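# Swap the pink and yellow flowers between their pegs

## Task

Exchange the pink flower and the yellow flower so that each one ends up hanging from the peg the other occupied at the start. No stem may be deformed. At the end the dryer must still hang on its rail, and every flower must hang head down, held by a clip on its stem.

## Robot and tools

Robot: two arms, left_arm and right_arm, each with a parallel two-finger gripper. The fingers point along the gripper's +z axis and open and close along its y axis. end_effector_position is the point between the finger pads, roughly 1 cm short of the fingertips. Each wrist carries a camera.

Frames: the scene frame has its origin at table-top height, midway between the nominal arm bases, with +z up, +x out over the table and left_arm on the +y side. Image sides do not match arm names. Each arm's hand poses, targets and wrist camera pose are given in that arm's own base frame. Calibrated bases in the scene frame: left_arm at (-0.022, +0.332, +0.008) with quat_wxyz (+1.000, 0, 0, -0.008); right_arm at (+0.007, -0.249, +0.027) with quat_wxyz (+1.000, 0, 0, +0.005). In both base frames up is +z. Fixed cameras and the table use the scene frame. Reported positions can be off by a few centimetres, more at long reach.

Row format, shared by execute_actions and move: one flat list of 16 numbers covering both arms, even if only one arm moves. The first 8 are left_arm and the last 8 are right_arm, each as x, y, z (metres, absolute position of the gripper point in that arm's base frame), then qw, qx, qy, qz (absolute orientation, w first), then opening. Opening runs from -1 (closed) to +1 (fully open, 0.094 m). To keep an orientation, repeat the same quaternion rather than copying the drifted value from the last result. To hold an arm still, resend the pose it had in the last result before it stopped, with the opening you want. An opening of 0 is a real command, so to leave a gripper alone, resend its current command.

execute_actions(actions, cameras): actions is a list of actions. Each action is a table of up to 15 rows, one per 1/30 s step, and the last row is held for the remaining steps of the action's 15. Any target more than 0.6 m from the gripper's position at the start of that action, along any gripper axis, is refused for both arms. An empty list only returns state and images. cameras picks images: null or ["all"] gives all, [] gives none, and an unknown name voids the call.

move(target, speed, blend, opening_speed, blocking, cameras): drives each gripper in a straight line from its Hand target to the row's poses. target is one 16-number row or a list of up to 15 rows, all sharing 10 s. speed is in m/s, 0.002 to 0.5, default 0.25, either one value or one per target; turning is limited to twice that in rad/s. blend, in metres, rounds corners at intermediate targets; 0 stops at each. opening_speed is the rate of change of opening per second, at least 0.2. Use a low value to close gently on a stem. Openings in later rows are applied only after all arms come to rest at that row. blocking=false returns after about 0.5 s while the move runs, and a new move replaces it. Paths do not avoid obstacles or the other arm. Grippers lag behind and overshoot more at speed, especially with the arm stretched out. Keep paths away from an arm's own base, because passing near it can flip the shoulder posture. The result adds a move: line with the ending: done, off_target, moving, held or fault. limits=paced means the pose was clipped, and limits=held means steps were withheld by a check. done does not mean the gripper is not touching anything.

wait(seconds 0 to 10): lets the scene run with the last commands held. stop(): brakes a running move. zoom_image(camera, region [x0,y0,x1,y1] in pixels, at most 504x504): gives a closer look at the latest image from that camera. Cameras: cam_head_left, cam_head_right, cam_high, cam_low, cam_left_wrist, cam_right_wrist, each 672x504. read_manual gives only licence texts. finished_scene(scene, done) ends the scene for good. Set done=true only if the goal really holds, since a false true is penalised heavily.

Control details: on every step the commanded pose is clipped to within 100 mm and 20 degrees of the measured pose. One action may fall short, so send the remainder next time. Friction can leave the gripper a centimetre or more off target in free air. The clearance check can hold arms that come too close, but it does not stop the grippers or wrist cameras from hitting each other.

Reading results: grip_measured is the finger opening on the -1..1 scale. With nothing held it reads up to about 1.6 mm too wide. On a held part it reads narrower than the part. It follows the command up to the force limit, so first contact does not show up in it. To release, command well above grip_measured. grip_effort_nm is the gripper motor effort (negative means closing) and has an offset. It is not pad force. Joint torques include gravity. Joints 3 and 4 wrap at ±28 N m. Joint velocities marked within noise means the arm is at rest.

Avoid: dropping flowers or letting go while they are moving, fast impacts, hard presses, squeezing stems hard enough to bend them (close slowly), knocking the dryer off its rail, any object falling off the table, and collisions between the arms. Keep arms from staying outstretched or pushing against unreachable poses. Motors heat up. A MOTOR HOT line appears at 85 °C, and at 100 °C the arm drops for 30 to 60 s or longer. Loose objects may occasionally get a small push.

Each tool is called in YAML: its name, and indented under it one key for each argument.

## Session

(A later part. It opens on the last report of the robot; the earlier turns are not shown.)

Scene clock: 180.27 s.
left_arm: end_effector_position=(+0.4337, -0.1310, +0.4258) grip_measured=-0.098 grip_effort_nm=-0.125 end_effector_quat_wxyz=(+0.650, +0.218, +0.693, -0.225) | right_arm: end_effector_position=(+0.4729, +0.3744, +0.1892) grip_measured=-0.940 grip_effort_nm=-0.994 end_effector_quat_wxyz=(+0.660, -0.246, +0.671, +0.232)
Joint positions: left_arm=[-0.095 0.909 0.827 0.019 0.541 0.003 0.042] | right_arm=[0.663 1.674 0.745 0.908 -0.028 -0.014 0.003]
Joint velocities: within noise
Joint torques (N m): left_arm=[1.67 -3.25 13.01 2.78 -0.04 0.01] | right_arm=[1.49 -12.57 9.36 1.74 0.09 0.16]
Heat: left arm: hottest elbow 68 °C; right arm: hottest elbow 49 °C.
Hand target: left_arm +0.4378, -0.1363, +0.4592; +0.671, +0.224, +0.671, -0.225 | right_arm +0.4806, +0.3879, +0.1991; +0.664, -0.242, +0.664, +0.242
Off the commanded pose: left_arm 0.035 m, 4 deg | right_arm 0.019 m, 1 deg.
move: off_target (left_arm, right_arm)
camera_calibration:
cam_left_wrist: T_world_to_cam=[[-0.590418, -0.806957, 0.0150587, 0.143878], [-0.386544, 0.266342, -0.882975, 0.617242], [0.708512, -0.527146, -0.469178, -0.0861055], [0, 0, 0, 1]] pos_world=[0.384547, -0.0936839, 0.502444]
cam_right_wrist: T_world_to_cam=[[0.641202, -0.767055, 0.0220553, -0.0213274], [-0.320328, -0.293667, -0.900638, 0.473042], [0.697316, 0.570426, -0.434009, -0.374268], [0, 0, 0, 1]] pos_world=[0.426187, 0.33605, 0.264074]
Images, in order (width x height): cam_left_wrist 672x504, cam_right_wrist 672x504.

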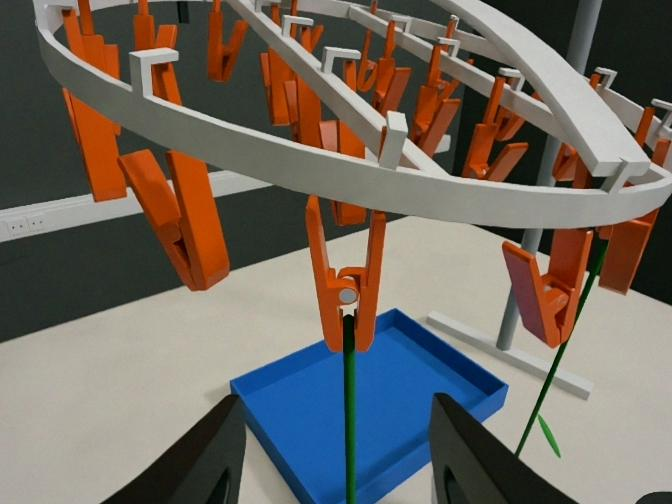

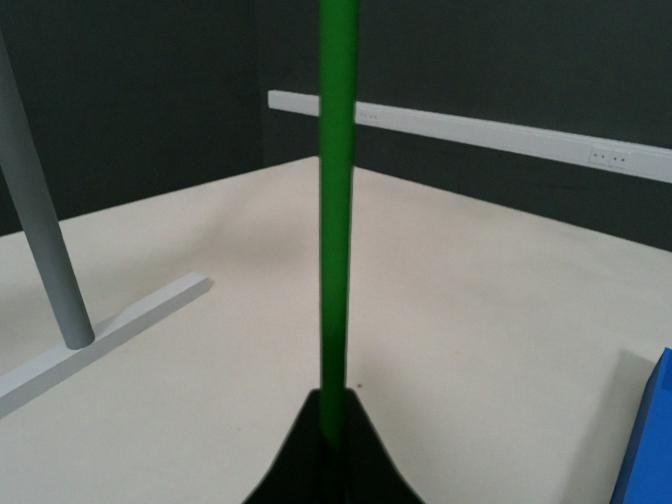

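move:
  target: [0.4616,-0.1582,0.4620,0.6706,0.2244,0.6706,-0.2244,-0.1,0.4815,0.3885,0.1990,0.6645,-0.2418,0.6645,0.2418,-1.0]
  speed: 0.03
  cameras: ["cam_left_wrist","cam_head_left","cam_high"]

zoom_image:
  camera: "cam_left_wrist"
  region: [220, 240, 450, 440]

Scene clock: 186.03 s.
left_arm: end_effector_position=(+0.4533, -0.1511, +0.4205) grip_measured=-0.098 grip_effort_nm=-0.120 end_effector_quat_wxyz=(+0.644, +0.218, +0.698, -0.225) | right_arm: end_effector_position=(+0.4729, +0.3744, +0.1892) grip_measured=-0.942 grip_effort_nm=-1.033 end_effector_quat_wxyz=(+0.660, -0.246, +0.671, +0.232)
Joint positions: left_arm=[-0.152 0.976 0.861 0.038 0.485 0.003 0.042] | right_arm=[0.663 1.674 0.745 0.908 -0.028 -0.014 0.003]
Joint velocities: within noise
Joint torques (N m): left_arm=[1.67 -4.07 13.67 3.04 -0.07 0.01] | right_arm=[1.44 -12.51 9.33 1.73 0.09 0.17]
Heat: left arm: hottest elbow 69 °C; right arm: hottest elbow 50 °C.
Hand target: left_arm +0.4583, -0.1571, +0.4612; +0.671, +0.224, +0.670, -0.225 | right_arm +0.4806, +0.3879, +0.1991; +0.664, -0.242, +0.664, +0.242
Off the commanded pose: left_arm 0.043 m, 4 deg | right_arm 0.019 m, 1 deg.
move: off_target (left_arm, right_arm)
camera_calibration:
cam_left_wrist: T_world_to_cam=[[-0.590596, -0.806748, 0.0188272, 0.137795], [-0.398952, 0.271621, -0.875819, 0.628877], [0.701452, -0.524766, -0.482272, -0.104015], [0, 0, 0, 1]] pos_world=[0.405234, -0.114234, 0.498024]
Images, in order (width x height): cam_head_left 672x504, cam_high 672x504, cam_left_wrist 672x504.

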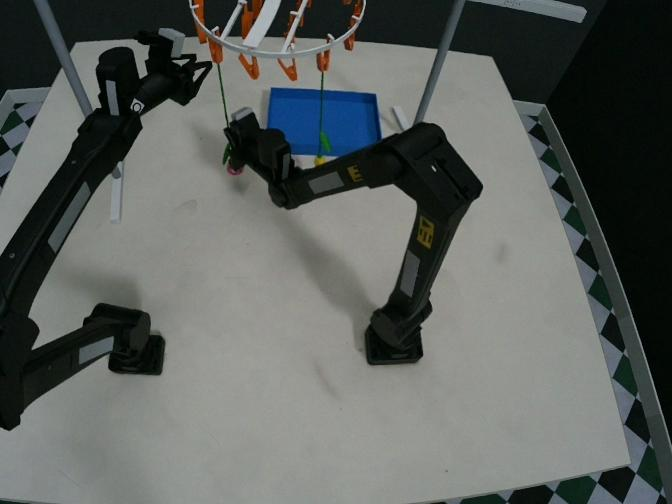

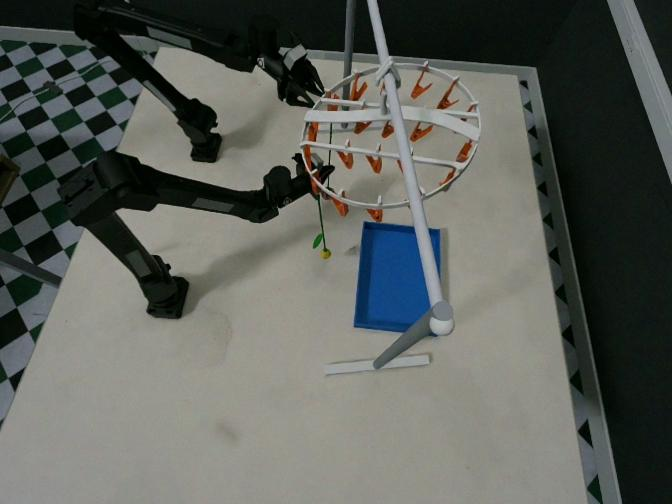

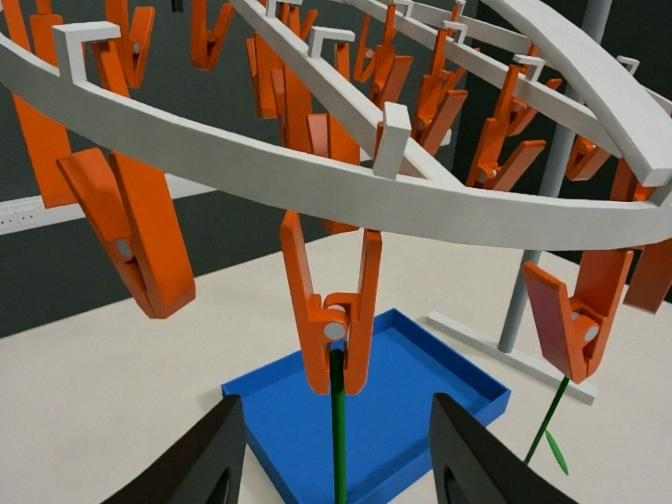

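Scaled by 2.191 from the camera's 672x504 image, which has a finer 960x720 frame.

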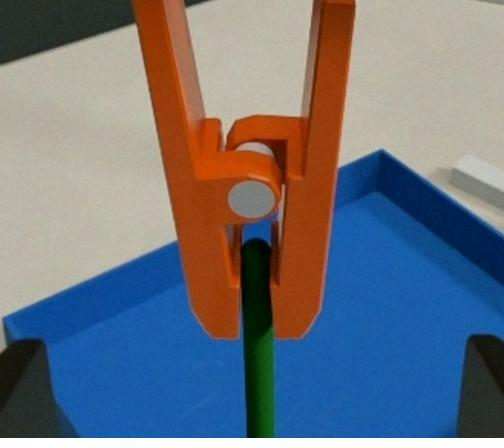

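move:
  target: [0.4800,-0.1720,0.4650,0.6706,0.2244,0.6706,-0.2244,-0.2,0.4815,0.3885,0.1990,0.6645,-0.2418,0.6645,0.2418,-1.0]
  speed: 0.03
  cameras: ["cam_left_wrist","cam_high"]

zoom_image:
  camera: "cam_left_wrist"
  region: [220, 260, 450, 460]

Scene clock: 203.43 s.
left_arm: end_effector_position=(+0.4713, -0.1642, +0.4242) grip_measured=-0.198 grip_effort_nm=-0.120 end_effector_quat_wxyz=(+0.645, +0.219, +0.698, -0.224) | right_arm: end_effector_position=(+0.4729, +0.3744, +0.1892) grip_measured=-0.942 grip_effort_nm=-1.038 end_effector_quat_wxyz=(+0.660, -0.246, +0.671, +0.232)
Joint positions: left_arm=[-0.182 1.034 0.906 0.052 0.454 0.003 0.038] | right_arm=[0.663 1.674 0.745 0.908 -0.028 -0.014 0.003]
Joint velocities: within noise
Joint torques (N m): left_arm=[1.67 -4.78 13.68 3.02 -0.05 0.01] | right_arm=[1.14 -12.51 9.29 1.76 0.08 0.16]
Heat: left arm: hottest elbow 69 °C; right arm: hottest elbow 50 °C.
Hand target: left_arm +0.4767, -0.1708, +0.4642; +0.671, +0.224, +0.670, -0.225 | right_arm +0.4806, +0.3879, +0.1991; +0.664, -0.242, +0.664, +0.242
Off the commanded pose: left_arm 0.042 m, 4 deg | right_arm 0.019 m, 1 deg.
move: off_target (left_arm, right_arm)
camera_calibration:
cam_left_wrist: T_world_to_cam=[[-0.590388, -0.806957, 0.0162122, 0.138834], [-0.3977, 0.27337, -0.875845, 0.642548], [0.702337, -0.523535, -0.482321, -0.121926], [0, 0, 0, 1]] pos_world=[0.423141, -0.127453, 0.501714]
Images, in order (width x height): cam_high 672x504, cam_left_wrist 672x504.

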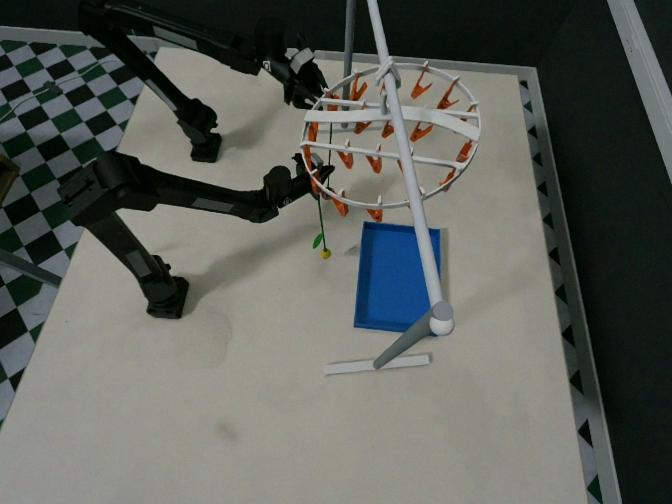

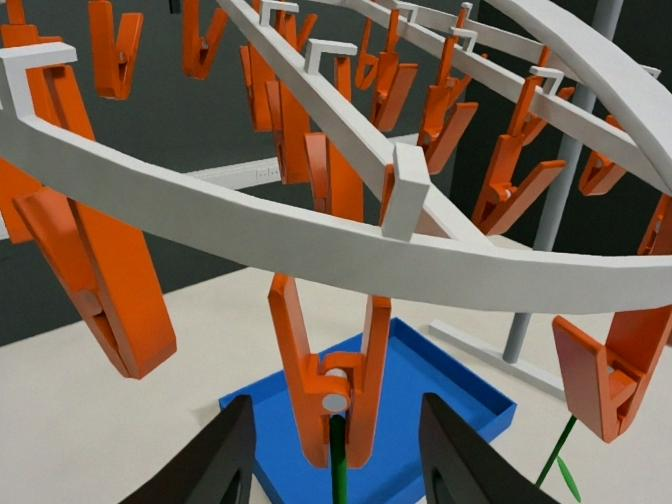

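Scaled by 2.191 from the camera's 672x504 image, which has a finer 960x720 frame.

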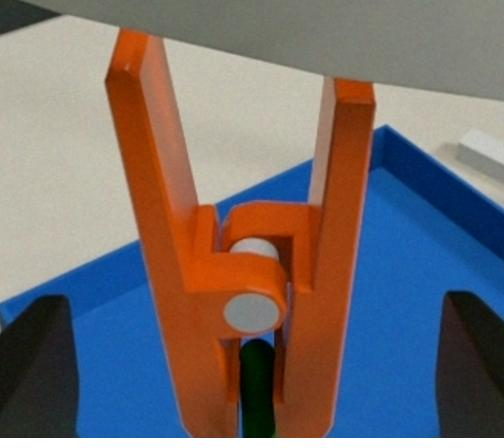

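move:
  target: [0.4945,-0.1830,0.4640,0.6706,0.2244,0.6706,-0.2244,-0.2,0.4815,0.3885,0.1990,0.6645,-0.2418,0.6645,0.2418,-1.0]
  speed: 0.03
  cameras: ["cam_left_wrist","cam_head_left","cam_head_right"]

zoom_image:
  camera: "cam_left_wrist"
  region: [220, 304, 450, 504]

Scene clock: 208.80 s.
left_arm: end_effector_position=(+0.4855, -0.1748, +0.4232) grip_measured=-0.198 grip_effort_nm=-0.125 end_effector_quat_wxyz=(+0.644, +0.219, +0.698, -0.223) | right_arm: end_effector_position=(+0.4729, +0.3744, +0.1892) grip_measured=-0.942 grip_effort_nm=-1.038 end_effector_quat_wxyz=(+0.660, -0.246, +0.671, +0.232)
Joint positions: left_arm=[-0.205 1.081 0.935 0.069 0.433 0.003 0.038] | right_arm=[0.663 1.674 0.745 0.908 -0.028 -0.014 0.003]
Joint velocities: within noise
Joint torques (N m): left_arm=[1.67 -5.3 13.6 3.12 -0.05 0.01] | right_arm=[1.44 -12.51 9.35 1.77 0.08 0.16]
Heat: left arm: hottest elbow 69 °C; right arm: hottest elbow 50 °C.
Hand target: left_arm +0.4912, -0.1819, +0.4630; +0.670, +0.224, +0.671, -0.225 | right_arm +0.4806, +0.3879, +0.1991; +0.664, -0.242, +0.664, +0.242
Off the commanded pose: left_arm 0.043 m, 4 deg | right_arm 0.019 m, 1 deg.
move: off_target (left_arm, right_arm)
camera_calibration:
cam_left_wrist: T_world_to_cam=[[-0.590746, -0.80672, 0.0148645, 0.139394], [-0.397625, 0.275044, -0.875355, 0.650306], [0.702078, -0.523023, -0.483253, -0.137293], [0, 0, 0, 1]] pos_world=[0.437314, -0.138218, 0.500829]
Images, in order (width x height): cam_head_left 672x504, cam_head_right 672x504, cam_left_wrist 672x504.

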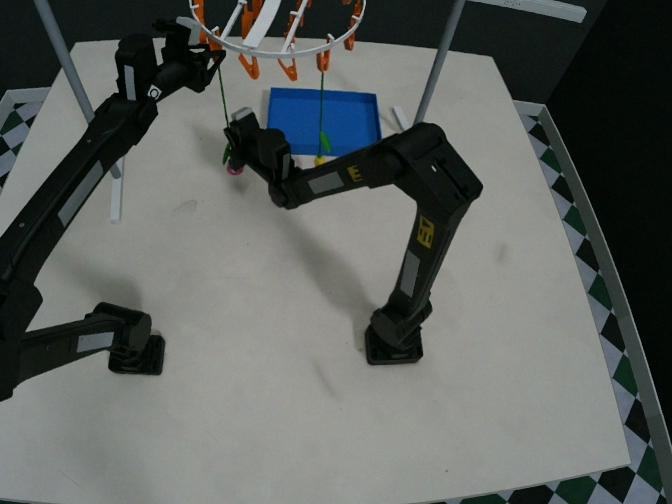

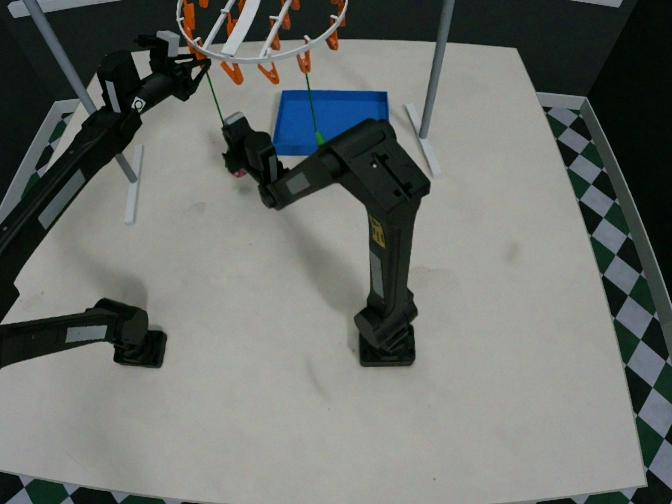

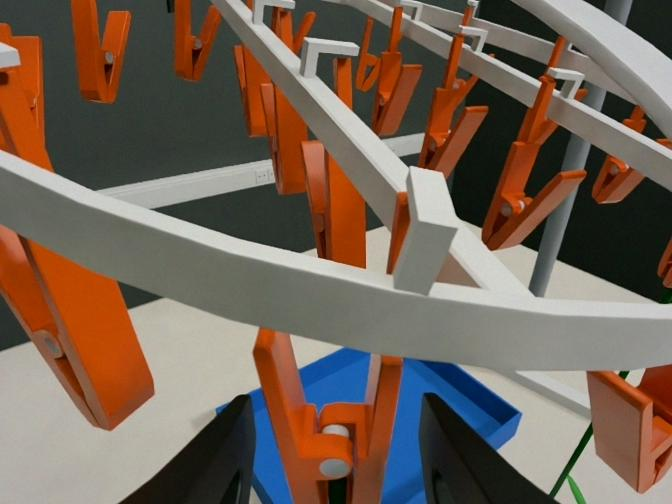

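Scaled by 2.191 from the camera's 672x504 image, which has a finer 960x720 frame.

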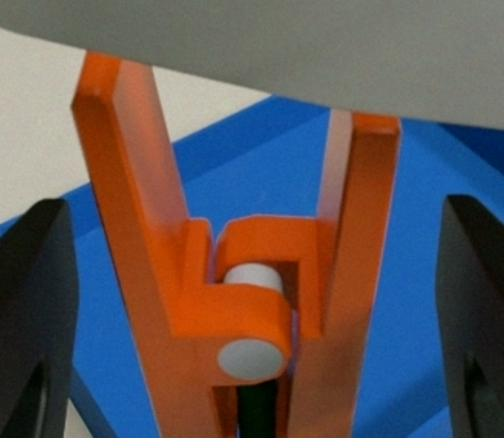

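move:
  target: [0.4945,-0.1830,0.4640,0.6706,0.2244,0.6706,-0.2244,-0.50,0.4815,0.3885,0.1990,0.6645,-0.2418,0.6645,0.2418,-1.0]
  opening_speed: 0.2
  cameras: ["cam_left_wrist","cam_right_wrist"]

zoom_image:
  camera: "cam_left_wrist"
  region: [220, 304, 450, 504]

Scene clock: 214.00 s.
left_arm: end_effector_position=(+0.4856, -0.1748, +0.4240) grip_measured=-0.497 grip_effort_nm=-0.120 end_effector_quat_wxyz=(+0.645, +0.219, +0.697, -0.223) | right_arm: end_effector_position=(+0.4729, +0.3744, +0.1892) grip_measured=-0.942 grip_effort_nm=-1.033 end_effector_quat_wxyz=(+0.660, -0.246, +0.671, +0.232)
Joint positions: left_arm=[-0.205 1.081 0.936 0.069 0.432 0.003 0.024] | right_arm=[0.663 1.674 0.745 0.908 -0.028 -0.014 0.003]
Joint velocities: within noise
Joint torques (N m): left_arm=[1.67 -5.3 13.61 3.04 -0.04 0.01] | right_arm=[1.32 -12.51 9.33 1.73 0.09 0.17]
Heat: left arm: hottest elbow 70 °C; right arm: hottest elbow 50 °C.
Hand target: left_arm +0.4914, -0.1819, +0.4631; +0.671, +0.224, +0.671, -0.225 | right_arm +0.4806, +0.3879, +0.1991; +0.664, -0.242, +0.664, +0.242
Off the commanded pose: left_arm 0.042 m, 4 deg | right_arm 0.019 m, 1 deg.
move: off_target (left_arm, right_arm)
camera_calibration:
cam_left_wrist: T_world_to_cam=[[-0.590461, -0.806941, 0.0142057, 0.139587], [-0.396416, 0.274646, -0.876027, 0.650659], [0.703001, -0.522892, -0.482052, -0.137921], [0, 0, 0, 1]] pos_world=[0.437311, -0.13818, 0.501527]
cam_right_wrist: T_world_to_cam=[[0.641202, -0.767055, 0.0220553, -0.0213274], [-0.320328, -0.293667, -0.900638, 0.473042], [0.697316, 0.570426, -0.434009, -0.374268], [0, 0, 0, 1]] pos_world=[0.426187, 0.33605, 0.264074]
Images, in order (width x height): cam_left_wrist 672x504, cam_right_wrist 672x504.

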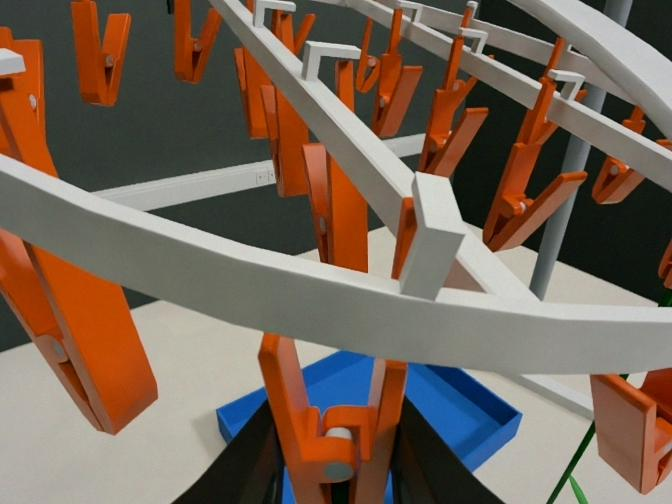

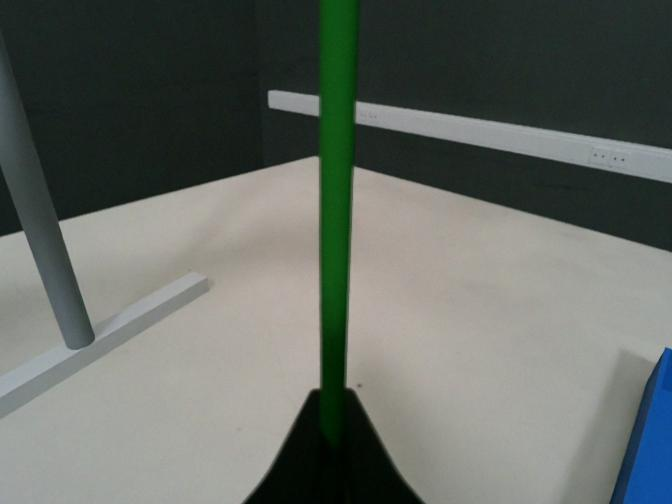

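Scaled by 2.191 from the camera's 672x504 image, which has a finer 960x720 frame.

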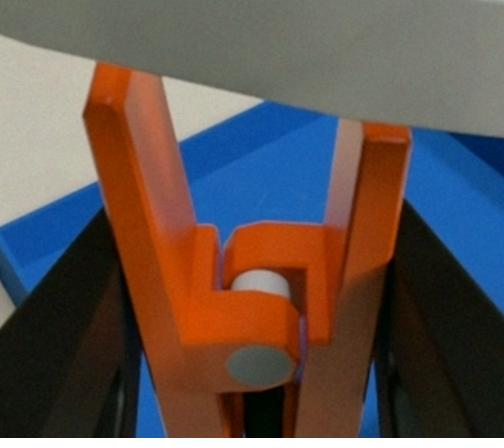

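move:
  target: [0.4945,-0.1830,0.4640,0.6706,0.2244,0.6706,-0.2244,-0.62,0.4815,0.3885,0.1970,0.6645,-0.2418,0.6645,0.2418,-1.0]
  opening_speed: 0.2
  cameras: ["cam_left_wrist","cam_right_wrist"]

zoom_image:
  camera: "cam_left_wrist"
  region: [220, 304, 450, 504]

Scene clock: 217.07 s.
left_arm: end_effector_position=(+0.4857, -0.1747, +0.4240) grip_measured=-0.584 grip_effort_nm=-1.018 end_effector_quat_wxyz=(+0.645, +0.219, +0.697, -0.223) | right_arm: end_effector_position=(+0.4732, +0.3746, +0.1855) grip_measured=-0.942 grip_effort_nm=-1.028 end_effector_quat_wxyz=(+0.658, -0.247, +0.673, +0.232)
Joint positions: left_arm=[-0.205 1.081 0.936 0.069 0.432 0.003 0.02] | right_arm=[0.663 1.68 0.745 0.908 -0.028 -0.014 0.003]
Joint velocities: within noise
Joint torques (N m): left_arm=[1.73 -5.36 13.61 3.04 -0.04 0.01] | right_arm=[1.44 -12.51 9.26 2 0.07 0.15]
Heat: left arm: hottest elbow 71 °C; right arm: hottest elbow 50 °C.
Hand target: left_arm +0.4914, -0.1818, +0.4632; +0.671, +0.224, +0.671, -0.225 | right_arm +0.4806, +0.3879, +0.1972; +0.664, -0.242, +0.664, +0.242
Off the commanded pose: left_arm 0.042 m, 4 deg | right_arm 0.020 m, 2 deg.
move: off_target (left_arm, right_arm)
camera_calibration:
cam_left_wrist: T_world_to_cam=[[-0.590154, -0.807166, 0.0141796, 0.139476], [-0.396515, 0.27452, -0.876022, 0.650682], [0.703203, -0.522611, -0.482063, -0.137967], [0, 0, 0, 1]] pos_world=[0.437336, -0.138148, 0.501525]
cam_right_wrist: T_world_to_cam=[[0.641314, -0.766968, 0.0218361, -0.0213019], [-0.324926, -0.297254, -0.89781, 0.4728], [0.695082, 0.568683, -0.439841, -0.373445], [0, 0, 0, 1]] pos_world=[0.426861, 0.336576, 0.260694]
Images, in order (width x height): cam_left_wrist 672x504, cam_right_wrist 672x504.

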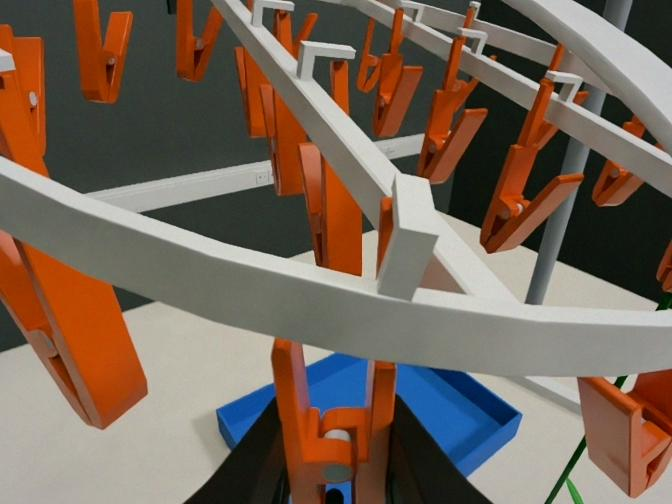

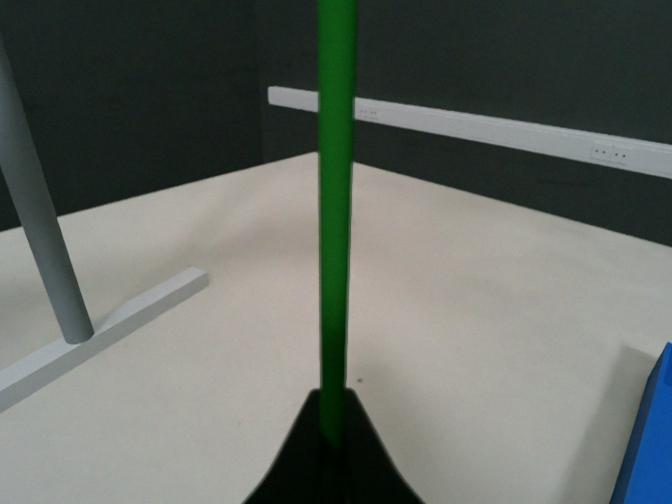

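Scaled by 2.191 from the camera's 672x504 image, which has a finer 960x720 frame.

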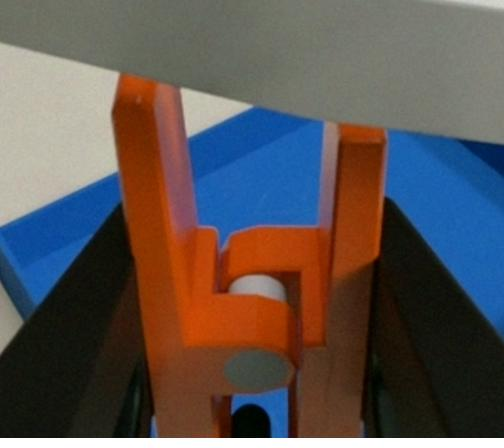

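move:
  target: [0.4945,-0.1830,0.4640,0.6706,0.2244,0.6706,-0.2244,-0.62,0.4815,0.3885,0.1750,0.6645,-0.2418,0.6645,0.2418,-1.0]
  speed: 0.02
  cameras: ["cam_left_wrist","cam_right_wrist"]

zoom_image:
  camera: "cam_left_wrist"
  region: [220, 304, 450, 504]

Scene clock: 223.17 s.
left_arm: end_effector_position=(+0.4856, -0.1749, +0.4240) grip_measured=-0.586 grip_effort_nm=-1.067 end_effector_quat_wxyz=(+0.645, +0.219, +0.697, -0.223) | right_arm: end_effector_position=(+0.4754, +0.3763, +0.1635) grip_measured=-0.942 grip_effort_nm=-1.033 end_effector_quat_wxyz=(+0.654, -0.248, +0.677, +0.230)
Joint positions: left_arm=[-0.205 1.081 0.936 0.069 0.432 0.003 0.019] | right_arm=[0.663 1.737 0.745 0.953 -0.028 -0.014 0.003]
Joint velocities: within noise
Joint torques (N m): left_arm=[1.67 -5.3 13.63 3.03 -0.04 0.01] | right_arm=[1.2 -13.1 8.12 2.74 0.07 0.17]
Heat: left arm: hottest elbow 73 °C; right arm: hottest elbow 50 °C.
Hand target: left_arm +0.4913, -0.1819, +0.4632; +0.671, +0.224, +0.671, -0.225 | right_arm +0.4808, +0.3880, +0.1749; +0.664, -0.242, +0.665, +0.242
Off the commanded pose: left_arm 0.042 m, 4 deg | right_arm 0.018 m, 2 deg.
move: off_target (left_arm, right_arm)
camera_calibration:
cam_left_wrist: T_world_to_cam=[[-0.590462, -0.806941, 0.0141796, 0.139476], [-0.39641, 0.274671, -0.876022, 0.650682], [0.703003, -0.522879, -0.482063, -0.137967], [0, 0, 0, 1]] pos_world=[0.437283, -0.138315, 0.501525]
cam_right_wrist: T_world_to_cam=[[0.641509, -0.766815, 0.0214471, -0.0210056], [-0.333004, -0.303556, -0.892727, 0.459699], [0.691067, 0.565551, -0.450087, -0.380932], [0, 0, 0, 1]] pos_world=[0.429807, 0.338874, 0.239384]
Images, in order (width x height): cam_left_wrist 672x504, cam_right_wrist 672x504.

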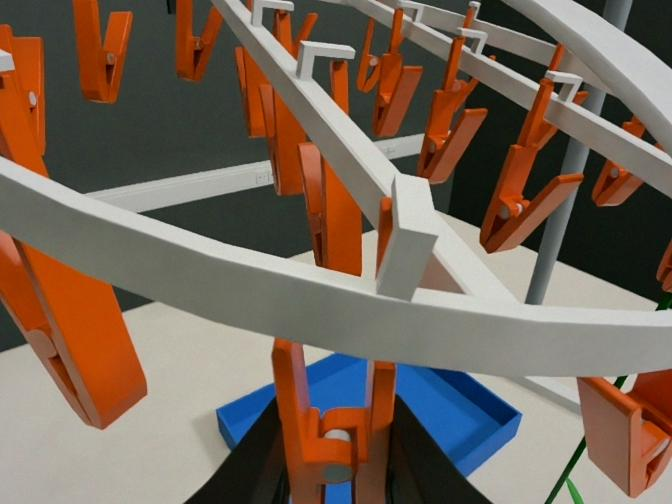

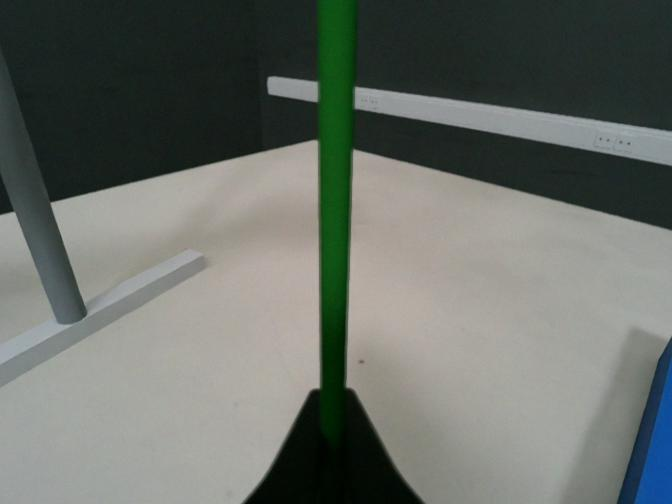

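Scaled by 2.191 from the camera's 672x504 image, which has a finer 960x720 frame.

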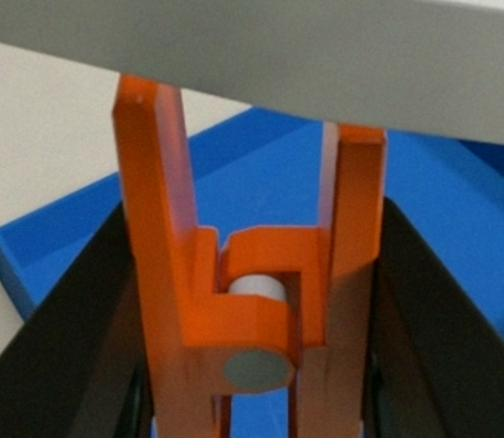

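move:
  target:
    - [0.4945,-0.1830,0.4640,0.6706,0.2244,0.6706,-0.2244,-0.62,0.4815,0.3885,0.1500,0.6645,-0.2418,0.6645,0.2418,-1.0]
    - [0.4945,-0.1830,0.4640,0.6706,0.2244,0.6706,-0.2244,-0.62,0.4100,0.3300,0.1500,0.6645,-0.2418,0.6645,0.2418,-1.0]
  speed: [0.04,0.06]
  blend: 0.01
  cameras: ["cam_left_wrist","cam_right_wrist","cam_head_left","cam_high"]

Scene clock: 237.60 s.
left_arm: end_effector_position=(+0.4856, -0.1749, +0.4240) grip_measured=-0.586 grip_effort_nm=-1.062 end_effector_quat_wxyz=(+0.645, +0.219, +0.697, -0.223) | right_arm: end_effector_position=(+0.4148, +0.3290, +0.1431) grip_measured=-0.942 grip_effort_nm=-1.033 end_effector_quat_wxyz=(+0.660, -0.246, +0.671, +0.232)
Joint positions: left_arm=[-0.205 1.081 0.936 0.069 0.432 0.003 0.019] | right_arm=[0.663 1.684 0.521 1.142 -0.028 -0.014 0.003]
Joint velocities: within noise
Joint torques (N m): left_arm=[1.73 -5.3 13.63 3.03 -0.04 0.01] | right_arm=[0.97 -12.34 3.86 2.8 -0.06 0.17]
Heat: left arm: hottest elbow 75 °C; right arm: hottest elbow 49 °C.
Hand target: left_arm +0.4913, -0.1819, +0.4632; +0.671, +0.224, +0.671, -0.225 | right_arm +0.4100, +0.3300, +0.1499; +0.664, -0.242, +0.665, +0.242
Off the commanded pose: left_arm 0.042 m, 4 deg | right_arm 0.008 m, 2 deg.
move: off_target (left_arm)
camera_calibration:
cam_left_wrist: T_world_to_cam=[[-0.590462, -0.806941, 0.0141796, 0.139476], [-0.39641, 0.274671, -0.876022, 0.650682], [0.703003, -0.522879, -0.482063, -0.137967], [0, 0, 0, 1]] pos_world=[0.437283, -0.138315, 0.501525]
cam_right_wrist: T_world_to_cam=[[0.641215, -0.767045, 0.0220295, -0.0178304], [-0.32087, -0.29409, -0.900308, 0.399915], [0.697055, 0.570222, -0.434696, -0.327623], [0, 0, 0, 1]] pos_world=[0.368125, 0.290752, 0.218023]
Images, in order (width x height): cam_head_left 672x504, cam_high 672x504, cam_left_wrist 672x504, cam_right_wrist 672x504.

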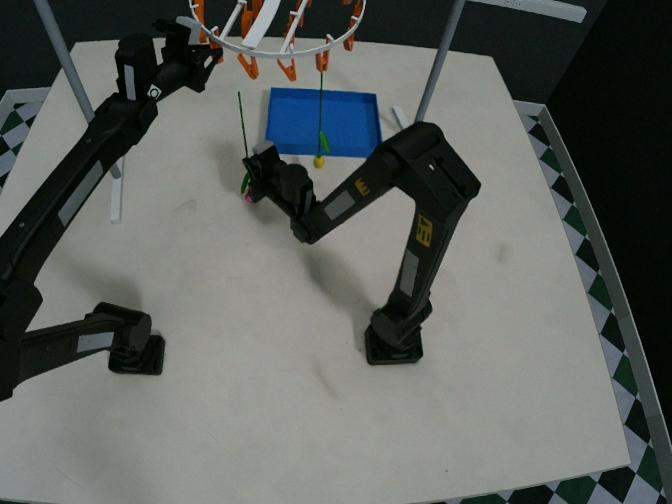

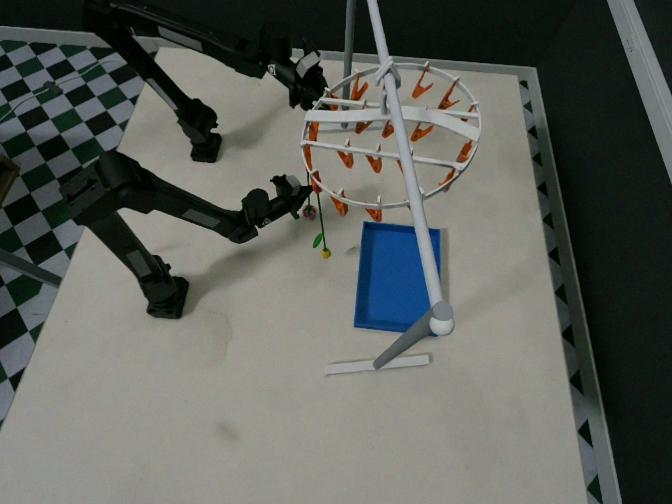

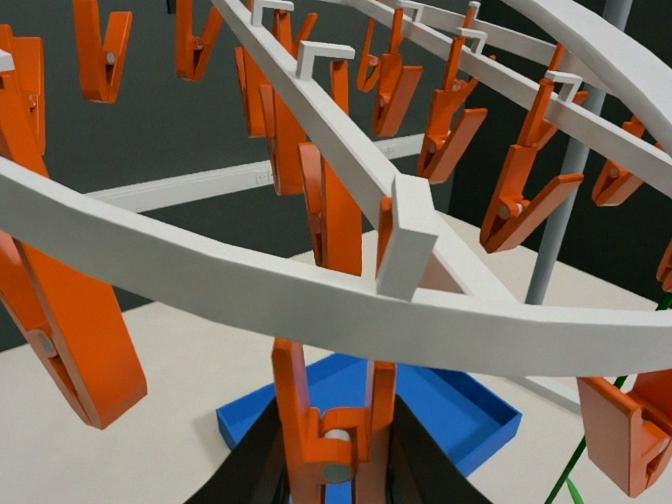

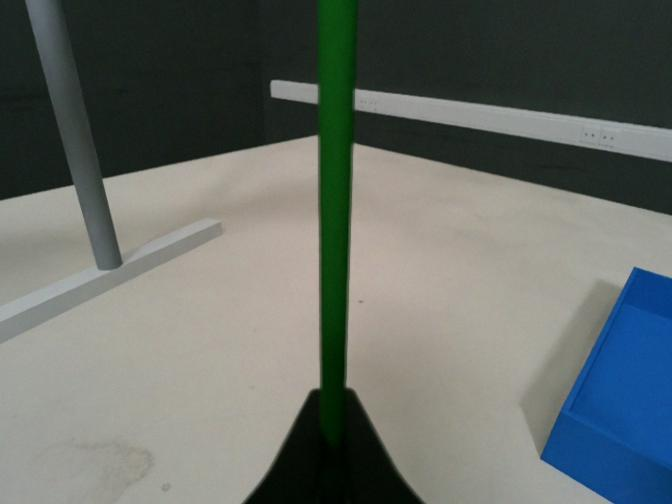

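move:
  target:
    - [0.4945,-0.1830,0.4600,0.6706,0.2244,0.6706,-0.2244,-0.20,0.4100,0.3300,0.1500,0.6645,-0.2418,0.6645,0.2418,-1.0]
    - [0.4700,-0.1645,0.4570,0.6706,0.2244,0.6706,-0.2244,-0.20,0.3900,0.3150,0.1700,0.6645,-0.2418,0.6645,0.2418,-1.0]
    - [0.4150,-0.1230,0.4450,0.6706,0.2244,0.6706,-0.2244,-0.20,0.3500,0.2800,0.2200,0.6645,-0.2418,0.6645,0.2418,-1.0]
  opening_speed: 0.2
  speed: [0.03,0.03,0.06]
  blend: 0.01
  cameras: ["cam_left_wrist","cam_right_wrist","cam_head_left"]

Scene clock: 246.60 s.
left_arm: end_effector_position=(+0.4175, -0.1278, +0.4425) grip_measured=-0.202 grip_effort_nm=0.056 end_effector_quat_wxyz=(+0.669, +0.228, +0.670, -0.226) | right_arm: end_effector_position=(+0.3527, +0.2819, +0.2231) grip_measured=-0.942 grip_effort_nm=-1.033 end_effector_quat_wxyz=(+0.669, -0.245, +0.660, +0.238)
Joint positions: left_arm=[-0.081 0.86 0.811 0.048 0.574 0.003 0.038] | right_arm=[0.663 1.219 0.363 0.865 -0.034 -0.014 0.003]
Joint velocities: within noise
Joint torques (N m): left_arm=[3.43 -4.42 9.02 1.65 0.13 0.01] | right_arm=[0.38 -6.3 5.89 1.69 -0.09 0.16]
Heat: left arm: hottest elbow 75 °C; right arm: hottest elbow 47 °C.
Hand target: left_arm +0.4150, -0.1231, +0.4451; +0.671, +0.224, +0.670, -0.224 | right_arm +0.3500, +0.2800, +0.2199; +0.664, -0.242, +0.664, +0.242
Off the commanded pose: left_arm 0.006 m, 1 deg | right_arm 0.005 m, 1 deg.
move: done; blend cut to 0 m at target 1
camera_calibration:
cam_left_wrist: T_world_to_cam=[[-0.604449, -0.796478, -0.0162826, 0.157655], [-0.327197, 0.266842, -0.906497, 0.610497], [0.72635, -0.542604, -0.421897, -0.0954192], [0, 0, 0, 1]] pos_world=[0.364355, -0.0891124, 0.515724]
cam_right_wrist: T_world_to_cam=[[0.645344, -0.763543, 0.0231054, -0.0185983], [-0.297323, -0.278928, -0.913126, 0.428394], [0.703655, 0.58241, -0.407023, -0.234684], [0, 0, 0, 1]] pos_world=[0.30451, 0.241973, 0.296086]
Images, in order (width x height): cam_head_left 672x504, cam_left_wrist 672x504, cam_right_wrist 672x504.

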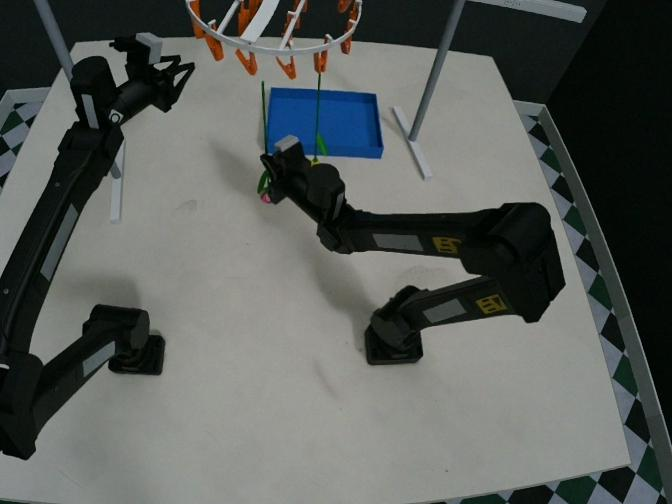

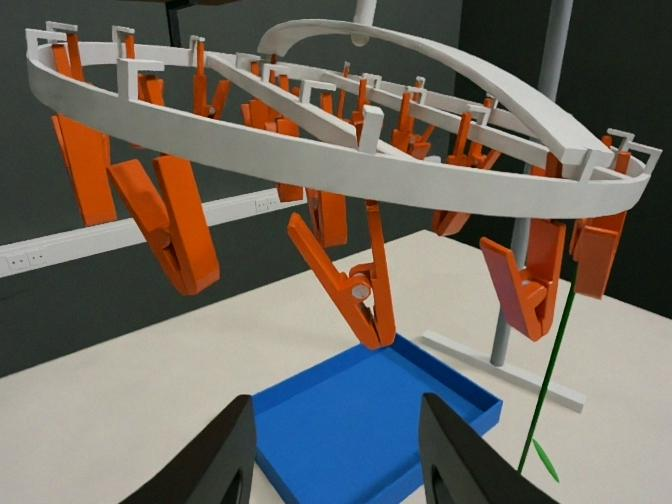

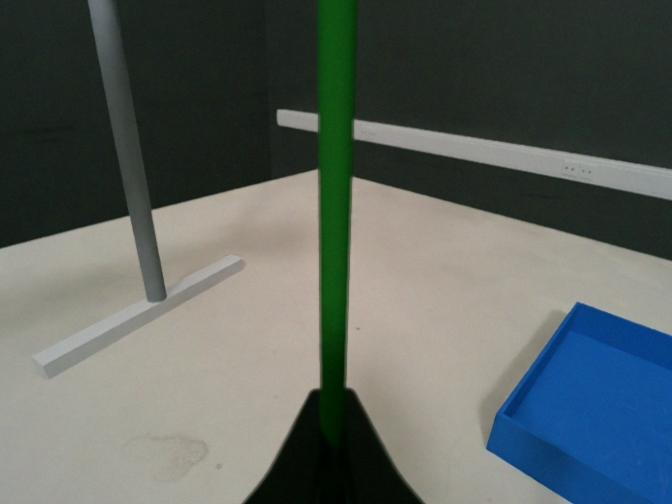

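move:
  target:
    - [0.3600,-0.0800,0.4000,0.6706,0.2244,0.6706,-0.2244,-0.20,0.3200,0.2700,0.2100,-0.0361,-0.3418,0.9391,-0.0131,-1.0]
  speed: 0.18
  cameras: ["cam_right_wrist","cam_head_left","cam_high"]

Scene clock: 268.03 s.
left_arm: end_effector_position=(+0.3623, -0.0839, +0.3949) grip_measured=-0.202 grip_effort_nm=0.051 end_effector_quat_wxyz=(+0.665, +0.226, +0.674, -0.229) | right_arm: end_effector_position=(+0.3100, +0.2564, +0.1954) grip_measured=-0.942 grip_effort_nm=-1.038 end_effector_quat_wxyz=(-0.052, -0.344, +0.937, -0.017)
Joint positions: left_arm=[0.094 0.685 0.621 0.048 0.749 0.003 0.038] | right_arm=[0.691 1.478 1.283 -1.484 -0.002 -0.012 0.003]
Joint velocities: within noise
Joint torques (N m): left_arm=[3.43 -2.32 9.03 2.13 0.16 0.01] | right_arm=[1.38 -11.52 11.7 -0.17 0.05 0.19]
Heat: left arm: hottest elbow 69 °C; right arm: hottest elbow 46 °C.
Hand target: left_arm +0.3601, -0.0802, +0.4000; +0.670, +0.224, +0.671, -0.224 | right_arm +0.3194, +0.2695, +0.2100; -0.036, -0.342, +0.939, -0.013
Off the commanded pose: left_arm 0.007 m, 1 deg | right_arm 0.022 m, 2 deg.
move: off_target (right_arm)
camera_calibration:
cam_right_wrist: T_world_to_cam=[[0.652533, -0.75769, -0.0103224, -0.00709684], [-0.64744, -0.564559, 0.511951, 0.286607], [-0.393728, -0.327382, -0.858952, 0.460663], [0, 0, 0, 1]] pos_world=[0.371568, 0.307242, 0.248885]
Images, in order (width x height): cam_head_left 672x504, cam_high 672x504, cam_right_wrist 672x504.

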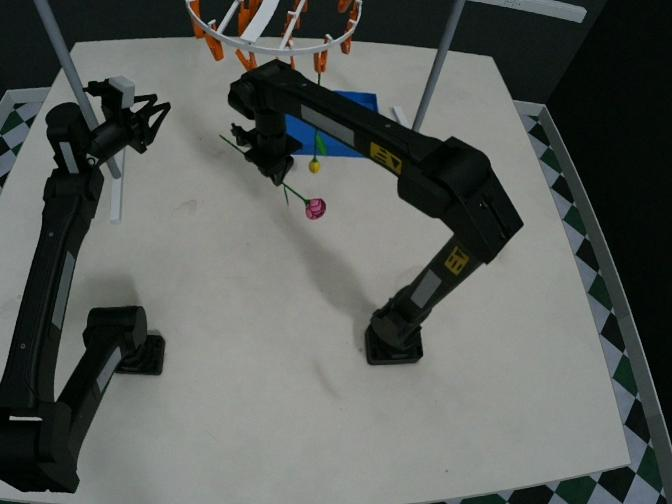

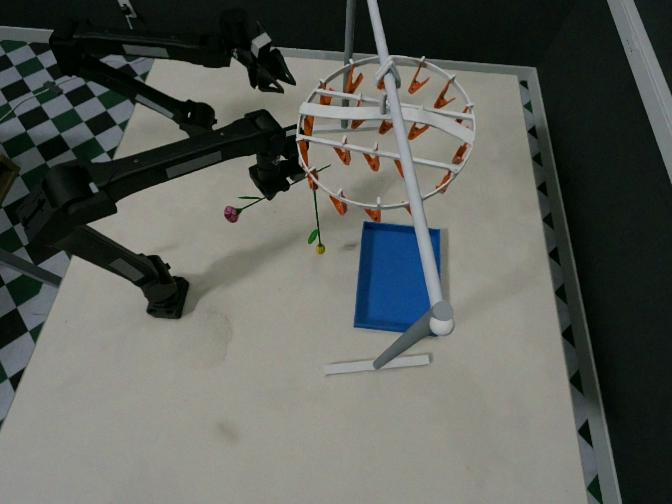

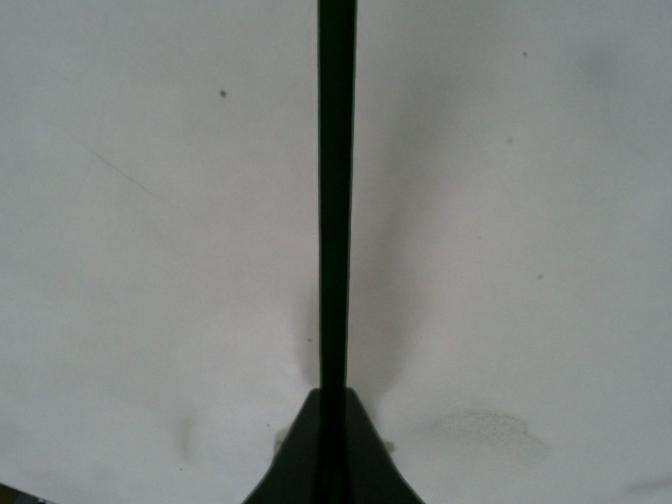

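move:
  target:
    - [0.3600,-0.0800,0.4000,0.6706,0.2244,0.6706,-0.2244,-0.20,0.3050,0.2680,0.1600,-0.0384,0.0,0.9993,0.0,-1.0]
    - [0.3600,-0.0800,0.4000,0.6706,0.2244,0.6706,-0.2244,-0.20,0.3000,0.2680,0.0500,-0.0384,0.0,0.9993,0.0,-1.0]
  speed: [0.15,0.08]
  blend: 0.02
  cameras: ["cam_right_wrist","cam_head_left","cam_head_right","cam_high"]

Scene clock: 277.50 s.
left_arm: end_effector_position=(+0.3622, -0.0837, +0.3948) grip_measured=-0.202 grip_effort_nm=0.051 end_effector_quat_wxyz=(+0.665, +0.226, +0.674, -0.229) | right_arm: end_effector_position=(+0.3043, +0.2656, +0.0567) grip_measured=-0.942 grip_effort_nm=-1.033 end_effector_quat_wxyz=(-0.034, -0.003, +0.999, +0.003)
Joint positions: left_arm=[0.094 0.685 0.621 0.048 0.749 0.003 0.038] | right_arm=[0.698 1.583 1.013 -1.05 -0.048 0.691 0.003]
Joint velocities: within noise
Joint torques (N m): left_arm=[3.43 -2.26 9.05 2.13 0.14 0.02] | right_arm=[1.49 -11.87 6.04 0.54 -0.08 0.18]
Heat: left arm: hottest elbow 67 °C; right arm: hottest elbow 46 °C.
Hand target: left_arm +0.3600, -0.0801, +0.4000; +0.671, +0.224, +0.671, -0.224 | right_arm +0.2999, +0.2679, +0.0501; -0.038, +0.000, +0.999, +0.000
Off the commanded pose: left_arm 0.007 m, 1 deg | right_arm 0.008 m, 1 deg.
move: done
camera_calibration:
cam_right_wrist: T_world_to_cam=[[0.0140085, -0.999834, -0.0116846, 0.260867], [-0.878958, -0.0178843, 0.476564, 0.286385], [-0.476694, 0.00359434, -0.879062, 0.280871], [0, 0, 0, 1]] pos_world=[0.381956, 0.264936, 0.11347]
Images, in order (width x height): cam_head_left 672x504, cam_head_right 672x504, cam_high 672x504, cam_right_wrist 672x504.

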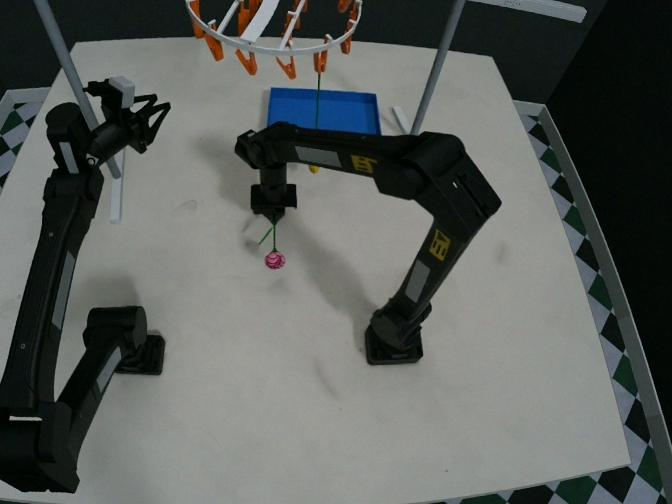

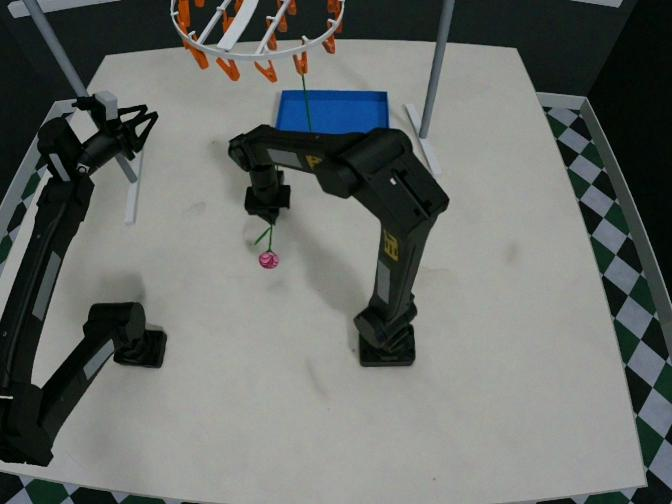

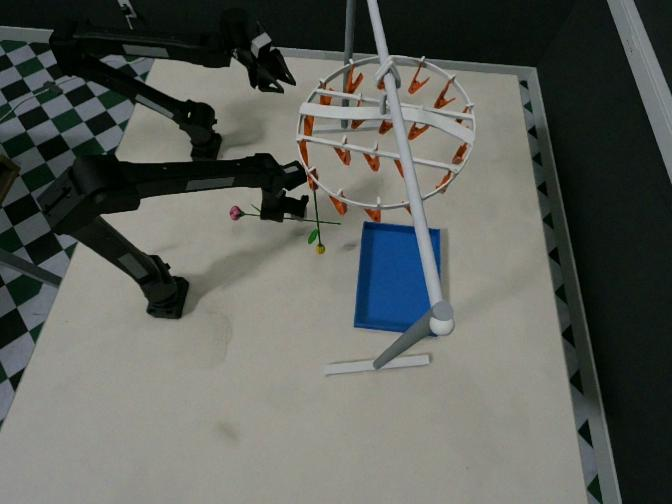

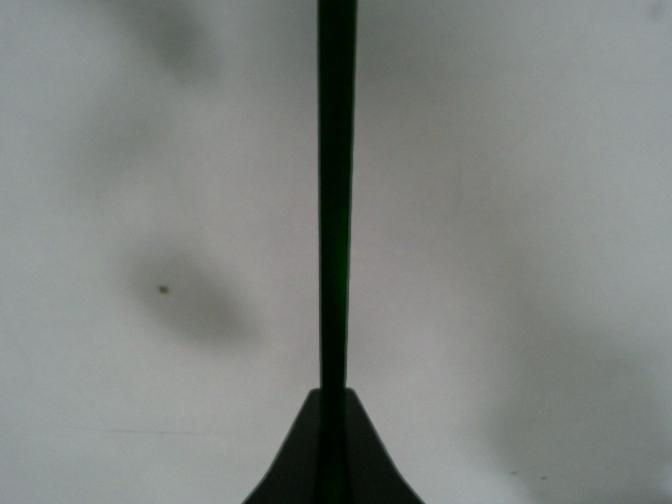

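zoom_image:
  camera: "cam_head_left"
  region: [220, 180, 340, 290]

zoom_image:
  camera: "cam_high"
  region: [200, 150, 350, 270]

Scaled by 4.200 from the camera's 672x504 image, which has a finer 960x720 frame.

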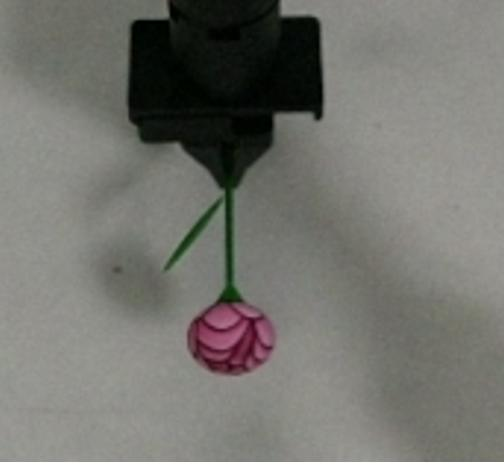

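Scaled by 3.360 from the camera's 672x504 image, which has a finer 960x720 frame.

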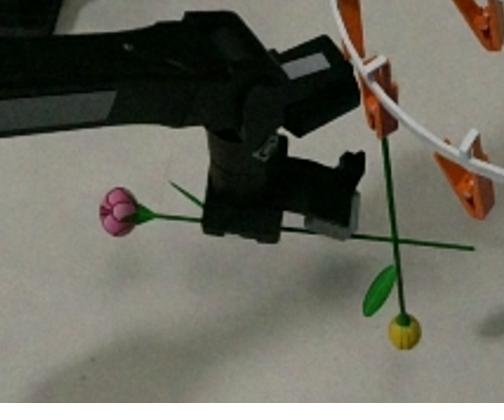

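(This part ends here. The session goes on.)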